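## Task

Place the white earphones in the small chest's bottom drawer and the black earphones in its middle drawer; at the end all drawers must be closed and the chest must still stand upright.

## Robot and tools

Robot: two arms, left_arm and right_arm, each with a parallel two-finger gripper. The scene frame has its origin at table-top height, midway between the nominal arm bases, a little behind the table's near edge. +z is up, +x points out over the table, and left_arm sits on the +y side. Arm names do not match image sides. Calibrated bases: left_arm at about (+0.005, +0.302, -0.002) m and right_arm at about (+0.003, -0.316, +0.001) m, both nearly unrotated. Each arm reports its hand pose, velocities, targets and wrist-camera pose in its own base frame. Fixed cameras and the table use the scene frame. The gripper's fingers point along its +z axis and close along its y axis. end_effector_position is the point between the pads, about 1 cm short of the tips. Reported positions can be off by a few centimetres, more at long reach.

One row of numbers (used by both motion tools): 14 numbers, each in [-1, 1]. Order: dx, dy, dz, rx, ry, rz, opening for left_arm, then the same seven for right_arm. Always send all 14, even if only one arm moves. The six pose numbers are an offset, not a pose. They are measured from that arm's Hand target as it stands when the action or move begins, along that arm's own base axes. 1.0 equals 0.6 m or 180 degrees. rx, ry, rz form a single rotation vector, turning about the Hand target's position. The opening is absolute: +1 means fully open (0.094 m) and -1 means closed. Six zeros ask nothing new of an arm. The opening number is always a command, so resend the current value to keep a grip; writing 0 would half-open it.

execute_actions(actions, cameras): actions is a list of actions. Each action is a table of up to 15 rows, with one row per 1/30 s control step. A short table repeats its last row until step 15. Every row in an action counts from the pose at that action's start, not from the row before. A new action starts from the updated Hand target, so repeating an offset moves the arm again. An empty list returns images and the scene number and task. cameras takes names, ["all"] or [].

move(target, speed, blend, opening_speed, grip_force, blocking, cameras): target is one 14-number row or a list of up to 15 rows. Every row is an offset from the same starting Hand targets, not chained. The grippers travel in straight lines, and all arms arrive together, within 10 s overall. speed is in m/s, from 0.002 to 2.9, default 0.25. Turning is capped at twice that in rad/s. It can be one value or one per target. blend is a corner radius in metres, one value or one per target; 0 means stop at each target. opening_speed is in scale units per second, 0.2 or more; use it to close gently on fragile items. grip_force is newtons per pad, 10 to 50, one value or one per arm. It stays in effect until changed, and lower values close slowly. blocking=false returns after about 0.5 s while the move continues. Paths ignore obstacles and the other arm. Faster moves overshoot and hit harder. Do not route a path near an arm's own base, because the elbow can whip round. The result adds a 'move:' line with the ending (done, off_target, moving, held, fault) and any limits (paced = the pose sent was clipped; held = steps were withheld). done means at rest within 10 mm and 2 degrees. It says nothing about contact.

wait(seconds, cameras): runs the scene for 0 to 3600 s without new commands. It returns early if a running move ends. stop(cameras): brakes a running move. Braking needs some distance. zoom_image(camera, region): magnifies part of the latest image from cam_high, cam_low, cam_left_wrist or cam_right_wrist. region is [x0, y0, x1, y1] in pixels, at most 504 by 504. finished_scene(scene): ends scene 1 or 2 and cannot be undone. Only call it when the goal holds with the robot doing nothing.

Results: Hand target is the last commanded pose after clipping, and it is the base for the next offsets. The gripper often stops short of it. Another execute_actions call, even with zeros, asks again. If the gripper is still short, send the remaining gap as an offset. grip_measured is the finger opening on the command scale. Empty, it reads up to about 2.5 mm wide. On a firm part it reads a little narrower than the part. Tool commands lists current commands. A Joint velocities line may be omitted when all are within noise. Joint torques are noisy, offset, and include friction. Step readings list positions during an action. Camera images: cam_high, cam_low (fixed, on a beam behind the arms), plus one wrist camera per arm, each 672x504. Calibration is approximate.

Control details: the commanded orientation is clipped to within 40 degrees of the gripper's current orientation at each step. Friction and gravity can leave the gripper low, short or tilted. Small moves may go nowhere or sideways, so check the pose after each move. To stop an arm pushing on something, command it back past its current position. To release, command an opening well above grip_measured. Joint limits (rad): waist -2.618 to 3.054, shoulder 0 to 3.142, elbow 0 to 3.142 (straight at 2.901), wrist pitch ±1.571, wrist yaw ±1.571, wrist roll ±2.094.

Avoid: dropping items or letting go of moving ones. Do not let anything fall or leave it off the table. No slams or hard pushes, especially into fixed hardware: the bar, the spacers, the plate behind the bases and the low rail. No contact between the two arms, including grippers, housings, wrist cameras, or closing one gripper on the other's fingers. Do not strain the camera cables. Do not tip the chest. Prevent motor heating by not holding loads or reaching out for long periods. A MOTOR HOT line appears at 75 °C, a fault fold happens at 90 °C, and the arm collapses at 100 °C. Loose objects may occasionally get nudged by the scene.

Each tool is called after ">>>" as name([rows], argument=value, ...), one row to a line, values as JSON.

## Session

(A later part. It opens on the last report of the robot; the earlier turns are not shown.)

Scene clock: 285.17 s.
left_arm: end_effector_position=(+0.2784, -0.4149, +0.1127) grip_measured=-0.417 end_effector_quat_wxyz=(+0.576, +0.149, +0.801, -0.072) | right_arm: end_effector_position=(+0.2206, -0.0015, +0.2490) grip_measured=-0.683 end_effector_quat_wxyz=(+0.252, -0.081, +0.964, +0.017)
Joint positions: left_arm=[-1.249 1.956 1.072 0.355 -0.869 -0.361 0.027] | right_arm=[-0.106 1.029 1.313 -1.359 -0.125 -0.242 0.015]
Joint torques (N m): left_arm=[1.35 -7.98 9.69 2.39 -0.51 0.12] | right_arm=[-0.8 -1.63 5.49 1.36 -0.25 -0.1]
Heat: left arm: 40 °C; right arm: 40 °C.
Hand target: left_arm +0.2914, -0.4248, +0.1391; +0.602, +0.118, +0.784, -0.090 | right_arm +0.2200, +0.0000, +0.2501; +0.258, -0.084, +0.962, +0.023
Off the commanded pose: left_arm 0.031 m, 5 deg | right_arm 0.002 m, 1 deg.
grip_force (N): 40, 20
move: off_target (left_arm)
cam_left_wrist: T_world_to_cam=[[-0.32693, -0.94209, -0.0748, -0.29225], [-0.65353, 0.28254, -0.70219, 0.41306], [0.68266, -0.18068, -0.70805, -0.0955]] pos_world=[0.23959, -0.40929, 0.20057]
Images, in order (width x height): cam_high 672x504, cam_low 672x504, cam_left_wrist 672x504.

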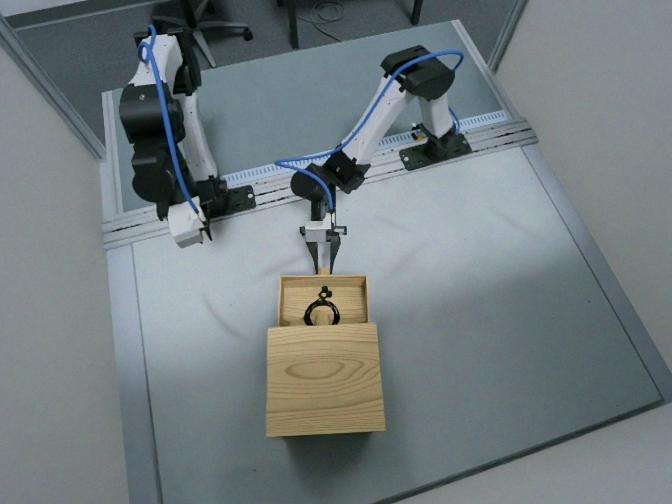

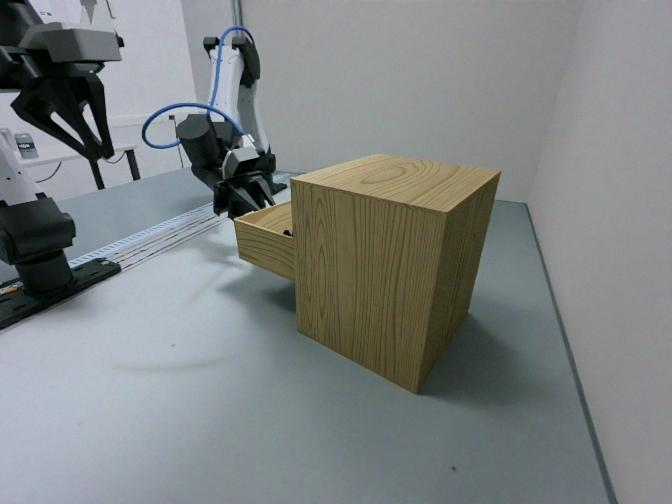

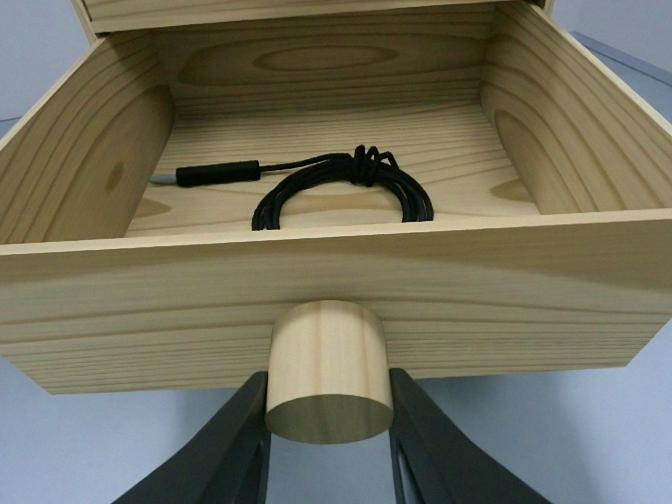

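>>> move(target=[0.0957, -0.0292, -0.0185, 0, 0, 0, -0.5, 0, 0, 0, 0, 0, 0, -0.68], speed=0.06, cameras=["cam_low", "cam_high", "cam_left_wrist"])

Scene clock: 287.60 s.
left_arm: end_effector_position=(+0.3365, -0.4357, +0.1151) grip_measured=-0.417 end_effector_quat_wxyz=(+0.588, +0.137, +0.793, -0.075) | right_arm: end_effector_position=(+0.2206, -0.0015, +0.2490) grip_measured=-0.683 end_effector_quat_wxyz=(+0.252, -0.081, +0.964, +0.017)
Joint positions: left_arm=[-1.14 2.093 1.244 0.413 -0.794 -0.277 0.027] | right_arm=[-0.106 1.029 1.313 -1.359 -0.125 -0.242 0.015]
Joint torques (N m): left_arm=[1.7 -8.02 9.13 2.3 -0.15 -0.05] | right_arm=[-0.77 -1.65 5.49 1.37 -0.25 -0.11]
Heat: left arm: 40 °C; right arm: 40 °C.
Hand target: left_arm +0.3489, -0.4422, +0.1280; +0.602, +0.118, +0.784, -0.090 | right_arm +0.2200, +0.0000, +0.2501; +0.258, -0.084, +0.962, +0.023
Off the commanded pose: left_arm 0.019 m, 3 deg | right_arm 0.002 m, 1 deg.
grip_force (N): 40, 20
move: off_target (left_arm)
cam_left_wrist: T_world_to_cam=[[-0.31075, -0.94855, -0.06079, -0.30257], [-0.63969, 0.25601, -0.72474, 0.44505], [0.70302, -0.18633, -0.68633, -0.149]] pos_world=[0.29542, -0.42871, 0.20189]
Images, in order (width x height): cam_high 672x504, cam_low 672x504, cam_left_wrist 672x504.

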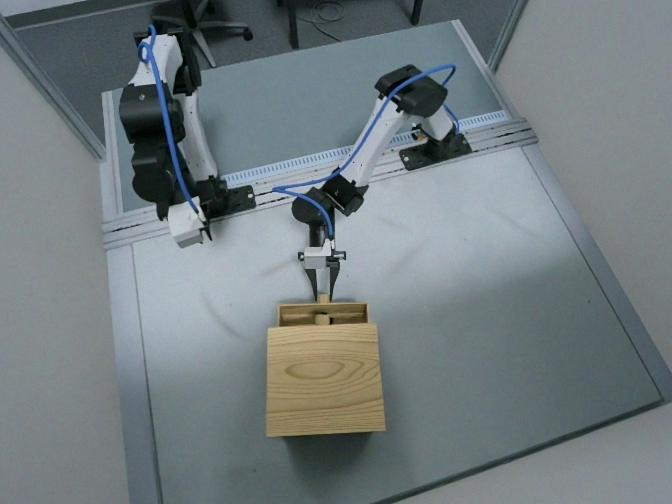

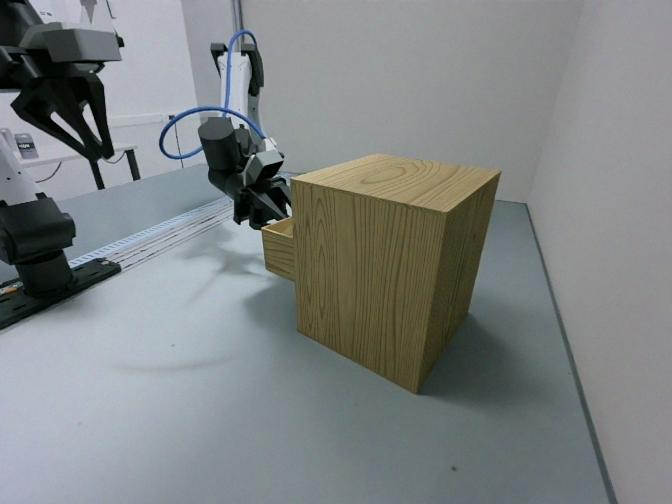

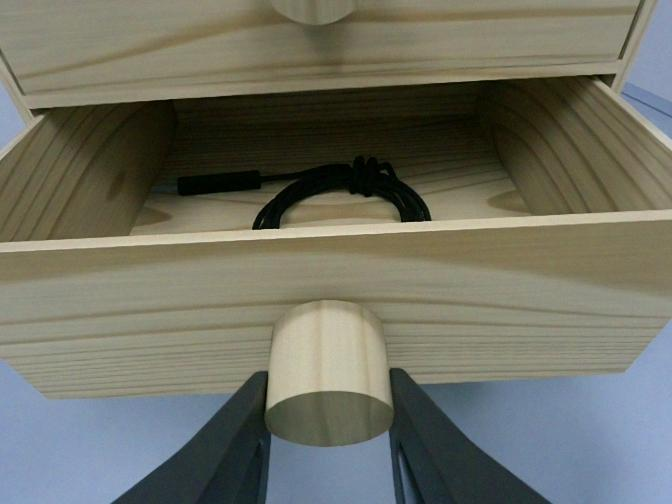

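>>> move(target=[0.0940, -0.0287, -0.0110, 0, 0, 0, -0.5, 0, 0, 0, 0, 0, 0, -0.68], speed=0.06, cameras=["cam_low", "cam_high", "cam_left_wrist"])

Scene clock: 290.80 s.
left_arm: end_effector_position=(+0.3963, -0.4549, +0.1177) grip_measured=-0.417 end_effector_quat_wxyz=(+0.599, +0.128, +0.786, -0.079) | right_arm: end_effector_position=(+0.2206, -0.0015, +0.2490) grip_measured=-0.683 end_effector_quat_wxyz=(+0.252, -0.081, +0.964, +0.017)
Joint positions: left_arm=[-1.045 2.243 1.465 0.411 -0.719 -0.217 0.027] | right_arm=[-0.106 1.029 1.313 -1.359 -0.125 -0.242 0.015]
Joint torques (N m): left_arm=[1.35 -8.9 9.26 2 0.01 -0.22] | right_arm=[-0.77 -1.66 5.5 1.36 -0.26 -0.1]
Heat: left arm: 41 °C; right arm: 40 °C.
Hand target: left_arm +0.4052, -0.4595, +0.1213; +0.602, +0.118, +0.784, -0.090 | right_arm +0.2200, +0.0000, +0.2501; +0.258, -0.084, +0.962, +0.023
Off the commanded pose: left_arm 0.011 m, 2 deg | right_arm 0.002 m, 1 deg.
grip_force (N): 40, 20
move: off_target (left_arm)
cam_left_wrist: T_world_to_cam=[[-0.30019, -0.95264, -0.04863, -0.3095], [-0.62482, 0.2349, -0.7446, 0.47687], [0.72076, -0.19314, -0.66574, -0.20535]] pos_world=[0.35305, -0.44652, 0.20331]
Images, in order (width x height): cam_high 672x504, cam_low 672x504, cam_left_wrist 672x504.

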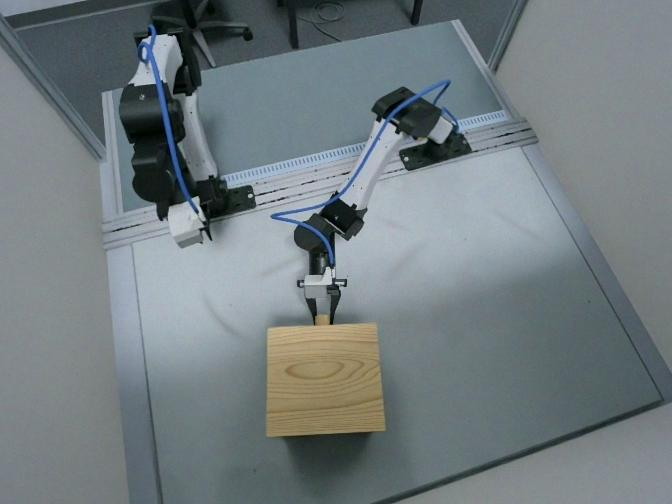

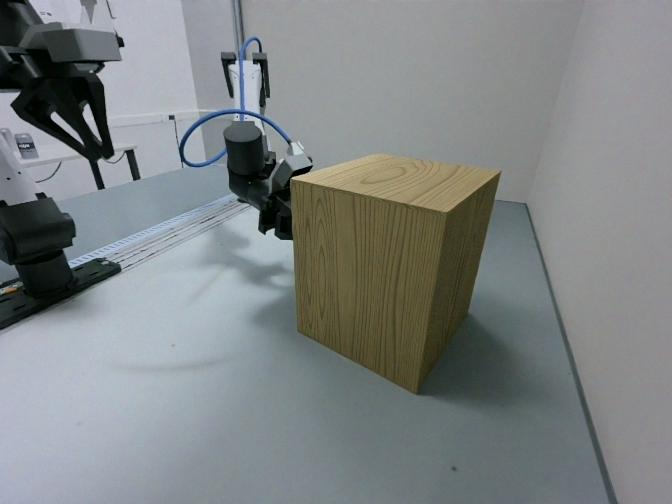

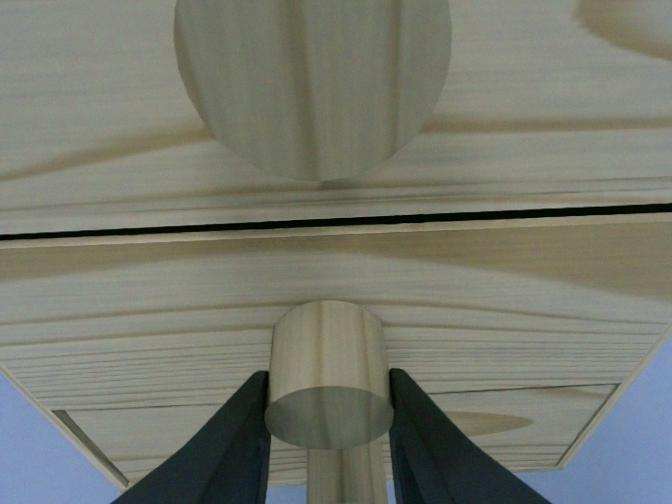

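>>> zoom_image(camera="cam_left_wrist", region=[0, 180, 336, 504])

>>> zoom_image(camera="cam_left_wrist", region=[336, 160, 672, 504])

>>> zoom_image(camera="cam_low", region=[230, 150, 350, 350])

Scaled by 1.500 from the camera's image (finer frame: 960x720).

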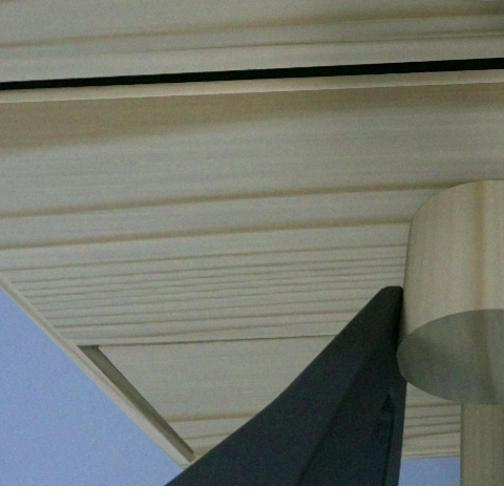

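Scaled by 1.465 from the camera's image (finer frame: 960x720).

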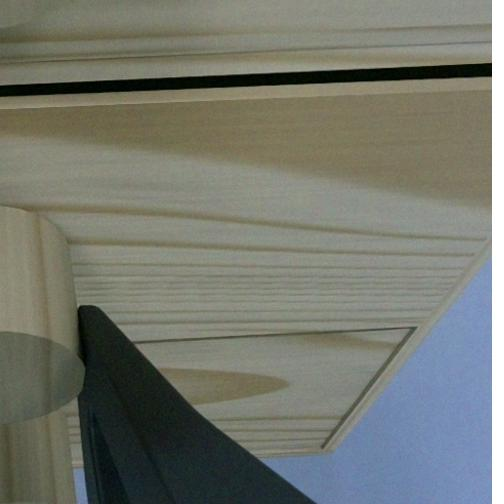

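Scaled by 2.520 from the camera's image (finer frame: 960x720).

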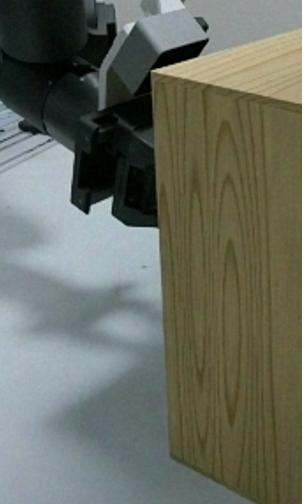

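>>> move(target=[0.0191, -0.0058, -0.0040, 0, 0, 0, -0.5, 0, 0, 0, 0, 0, 0, -0.68], speed=0.04, cameras=["cam_high", "cam_left_wrist"])

>>> zoom_image(camera="cam_left_wrist", region=[0, 180, 336, 504])

>>> zoom_image(camera="cam_left_wrist", region=[336, 160, 672, 504])

Scene clock: 294.00 s.
left_arm: end_effector_position=(+0.4017, -0.4587, +0.1175) grip_measured=-0.417 end_effector_quat_wxyz=(+0.600, +0.126, +0.786, -0.076) | right_arm: end_effector_position=(+0.2206, -0.0015, +0.2490) grip_measured=-0.683 end_effector_quat_wxyz=(+0.252, -0.081, +0.964, +0.017)
Joint positions: left_arm=[-1.041 2.265 1.504 0.395 -0.721 -0.215 0.027] | right_arm=[-0.106 1.029 1.313 -1.359 -0.125 -0.242 0.015]
Joint velocities: left_arm=[-0.046 -0.017 0.002 -0.037 -0.022 -0.051 0] | right_arm=[within noise]
Joint torques (N m): left_arm=[2.37 -8.32 9.8 2.1 0.19 -0.13] | right_arm=[-0.76 -1.66 5.5 1.36 -0.26 -0.1]
Heat: left arm: 41 °C; right arm: 39 °C.
Hand target: left_arm +0.4167, -0.4630, +0.1190; +0.602, +0.118, +0.784, -0.090 | right_arm +0.2200, +0.0000, +0.2501; +0.258, -0.084, +0.962, +0.023
Off the commanded pose: left_arm 0.016 m, 2 deg | right_arm 0.002 m, 1 deg.
grip_force (N): 40, 20
move: off_target (left_arm)
cam_left_wrist: T_world_to_cam=[[-0.29494, -0.95415, -0.05103, -0.314], [-0.62532, 0.23312, -0.74473, 0.48043], [0.72248, -0.18774, -0.66541, -0.20837]] pos_world=[0.35836, -0.45072, 0.20311]

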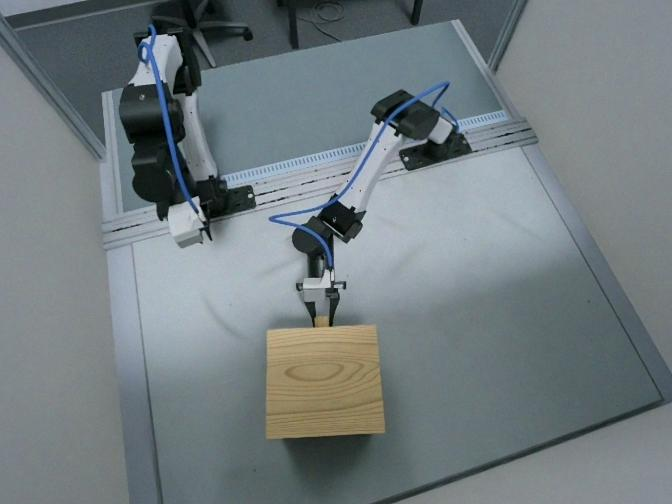

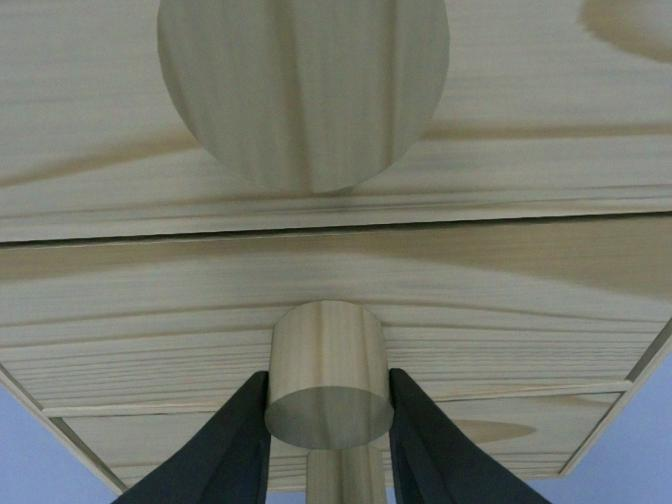

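Scaled by 1.500 from the camera's image (finer frame: 960x720).

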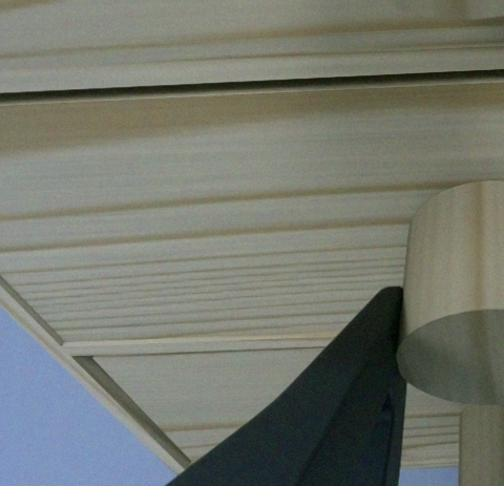

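Scaled by 1.465 from the camera's image (finer frame: 960x720).

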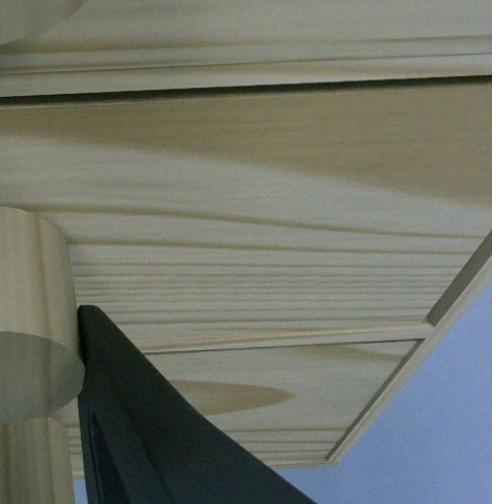

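>>> move([
  [-0.0159, 0.0049, 0, 0, 0, 0, -0.5, 0, 0, 0, 0, 0, 0, -0.68],
  [-0.0159, 0.0049, 0, 0, 0, 0, 0.3, 0, 0, 0, 0, 0, 0, -0.68],
  [-0.1754, 0.0535, 0, 0, 0, 0, 0.3, 0, 0, 0, 0, 0, 0, -0.68],
], speed=[0.05, 0.05, 0.15], cameras=["all"])

Scene clock: 297.50 s.
left_arm: end_effector_position=(+0.3134, -0.4322, +0.0965) grip_measured=+0.297 end_effector_quat_wxyz=(+0.588, +0.139, +0.794, -0.071) | right_arm: end_effector_position=(+0.2206, -0.0015, +0.2490) grip_measured=-0.683 end_effector_quat_wxyz=(+0.252, -0.081, +0.964, +0.017)
Joint positions: left_arm=[-1.189 2.099 1.171 0.464 -0.841 -0.303 0.061] | right_arm=[-0.106 1.029 1.313 -1.359 -0.125 -0.242 0.015]
Joint torques (N m): left_arm=[-0.16 -12.37 4.79 2.15 -0.37 -0.2] | right_arm=[-0.73 -1.68 5.5 1.35 -0.26 -0.11]
Heat: left arm: 41 °C; right arm: 39 °C.
Hand target: left_arm +0.3115, -0.4309, +0.1191; +0.602, +0.118, +0.784, -0.090 | right_arm +0.2200, +0.0000, +0.2501; +0.258, -0.084, +0.962, +0.023
Off the commanded pose: left_arm 0.023 m, 4 deg | right_arm 0.002 m, 1 deg.
grip_force (N): 40, 20
move: off_target (left_arm)
cam_left_wrist: T_world_to_cam=[[-0.30891, -0.94849, -0.07026, -0.30719], [-0.63952, 0.26182, -0.72281, 0.41807], [0.70398, -0.17835, -0.68746, -0.1417]] pos_world=[0.27223, -0.4261, 0.18318]
cam_right_wrist: T_world_to_cam=[[0.14624, -0.98924, 0.00412, -0.0363], [-0.98604, -0.1461, -0.07987, 0.27772], [0.07961, 0.00762, -0.9968, 0.32163]] pos_world=[0.25354, 0.00221, 0.34293]

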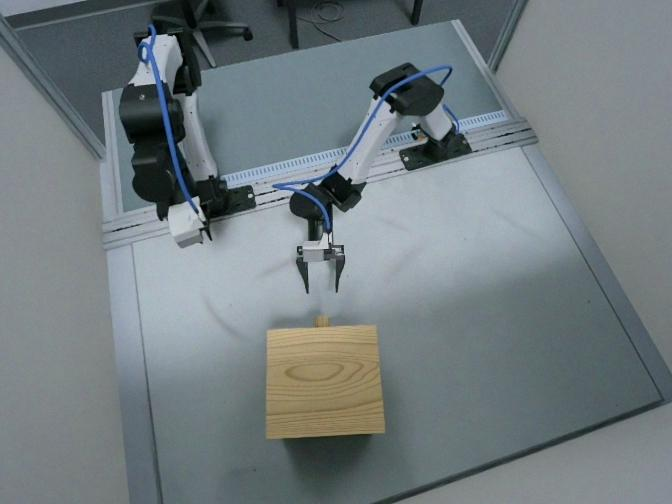

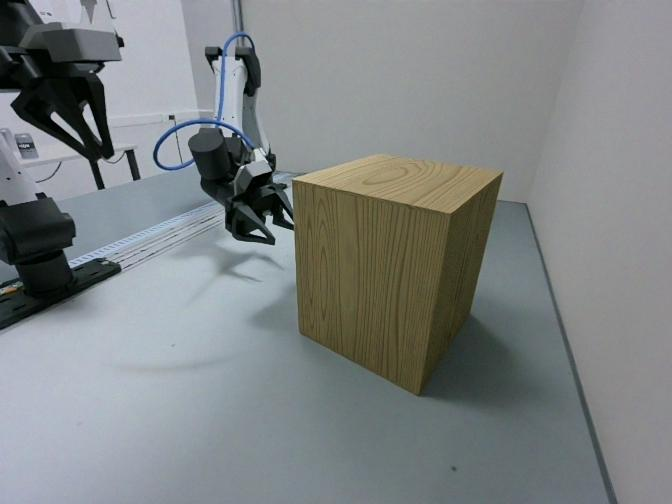

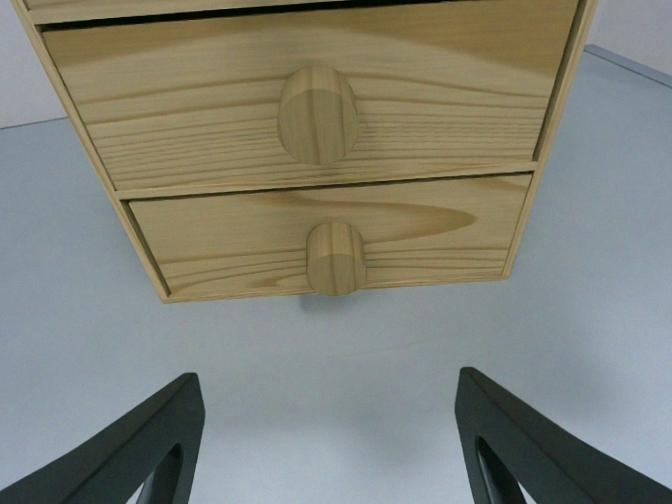

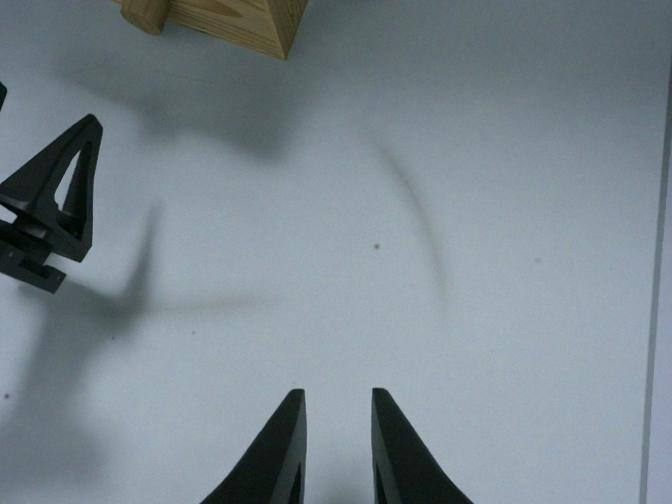

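>>> zoom_image(camera="cam_left_wrist", region=[0, 0, 340, 310])

>>> zoom_image(camera="cam_left_wrist", region=[300, 0, 640, 310])

>>> zoom_image(camera="cam_high", region=[240, 290, 420, 460])

Scaled by 1.482 from the camera's image (finer frame: 960x720).

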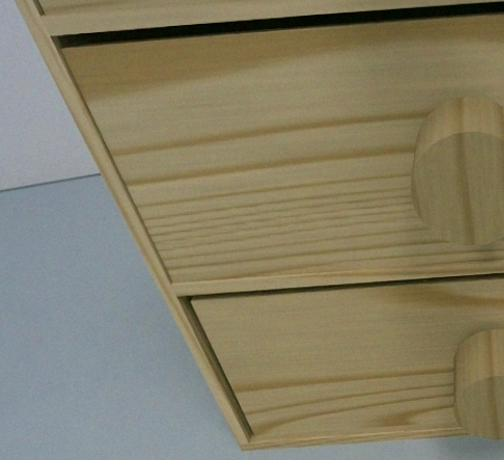

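Scaled by 1.482 from the camera's image (finer frame: 960x720).

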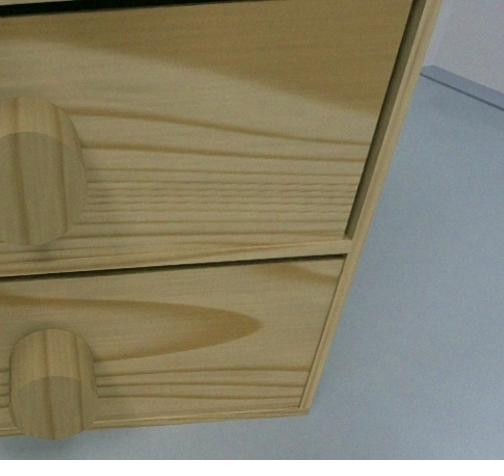

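Scaled by 2.800 from the camera's image (finer frame: 960x720).

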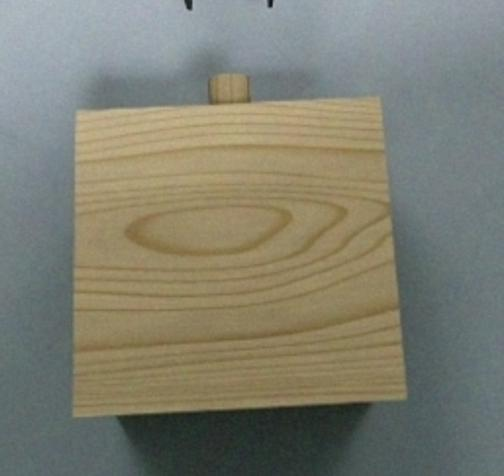

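>>> move(target=[-0.07, 0.02, 0.15, 0, 0, 0, 0.0, 0, 0, 0, 0, 0, 0, -0.68], speed=0.25, cameras=["cam_left_wrist", "cam_high"])

Scene clock: 300.77 s.
left_arm: end_effector_position=(+0.2694, -0.4133, +0.1742) grip_measured=+0.003 end_effector_quat_wxyz=(+0.586, +0.145, +0.795, -0.062) | right_arm: end_effector_position=(+0.2206, -0.0015, +0.2490) grip_measured=-0.683 end_effector_quat_wxyz=(+0.252, -0.081, +0.964, +0.017)
Joint positions: left_arm=[-1.278 1.835 1.171 0.135 -0.922 -0.361 0.047] | right_arm=[-0.106 1.029 1.313 -1.359 -0.125 -0.242 0.015]
Joint torques (N m): left_arm=[-0.28 -10.51 10.11 1.73 -0.42 -0.19] | right_arm=[-0.79 -1.66 5.48 1.37 -0.25 -0.1]
Heat: left arm: 43 °C; right arm: 39 °C.
Hand target: left_arm +0.2694, -0.4189, +0.2090; +0.602, +0.118, +0.784, -0.090 | right_arm +0.2200, +0.0000, +0.2501; +0.258, -0.084, +0.962, +0.023
Off the commanded pose: left_arm 0.035 m, 5 deg | right_arm 0.002 m, 1 deg.
grip_force (N): 40, 20
move: off_target (left_arm)
cam_left_wrist: T_world_to_cam=[[-0.30927, -0.94669, -0.09015, -0.29315], [-0.64009, 0.27733, -0.7165, 0.44659], [0.70331, -0.16389, -0.69174, -0.04696]] pos_world=[0.22823, -0.40908, 0.26107]
Images, in order (width x height): cam_high 672x504, cam_left_wrist 672x504.

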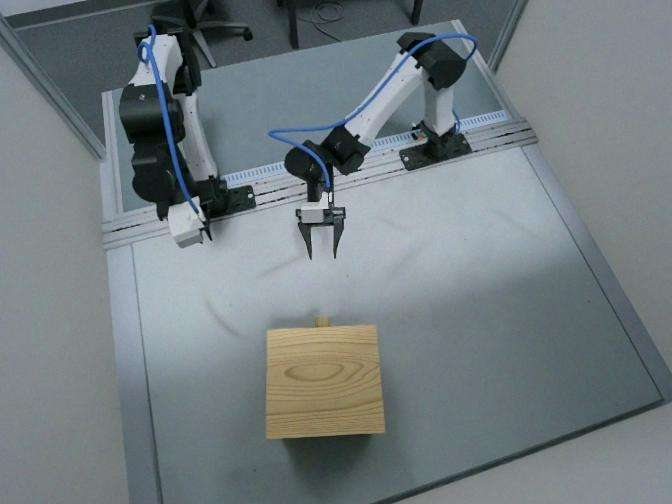

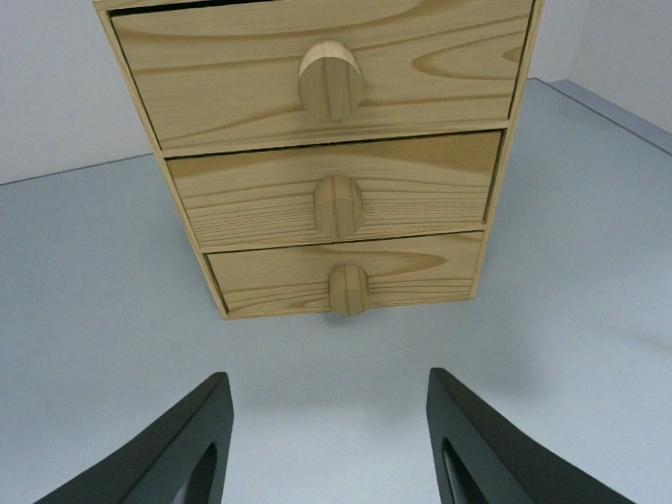

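>>> finished_scene(scene=1)

The scene is finished: the task was done.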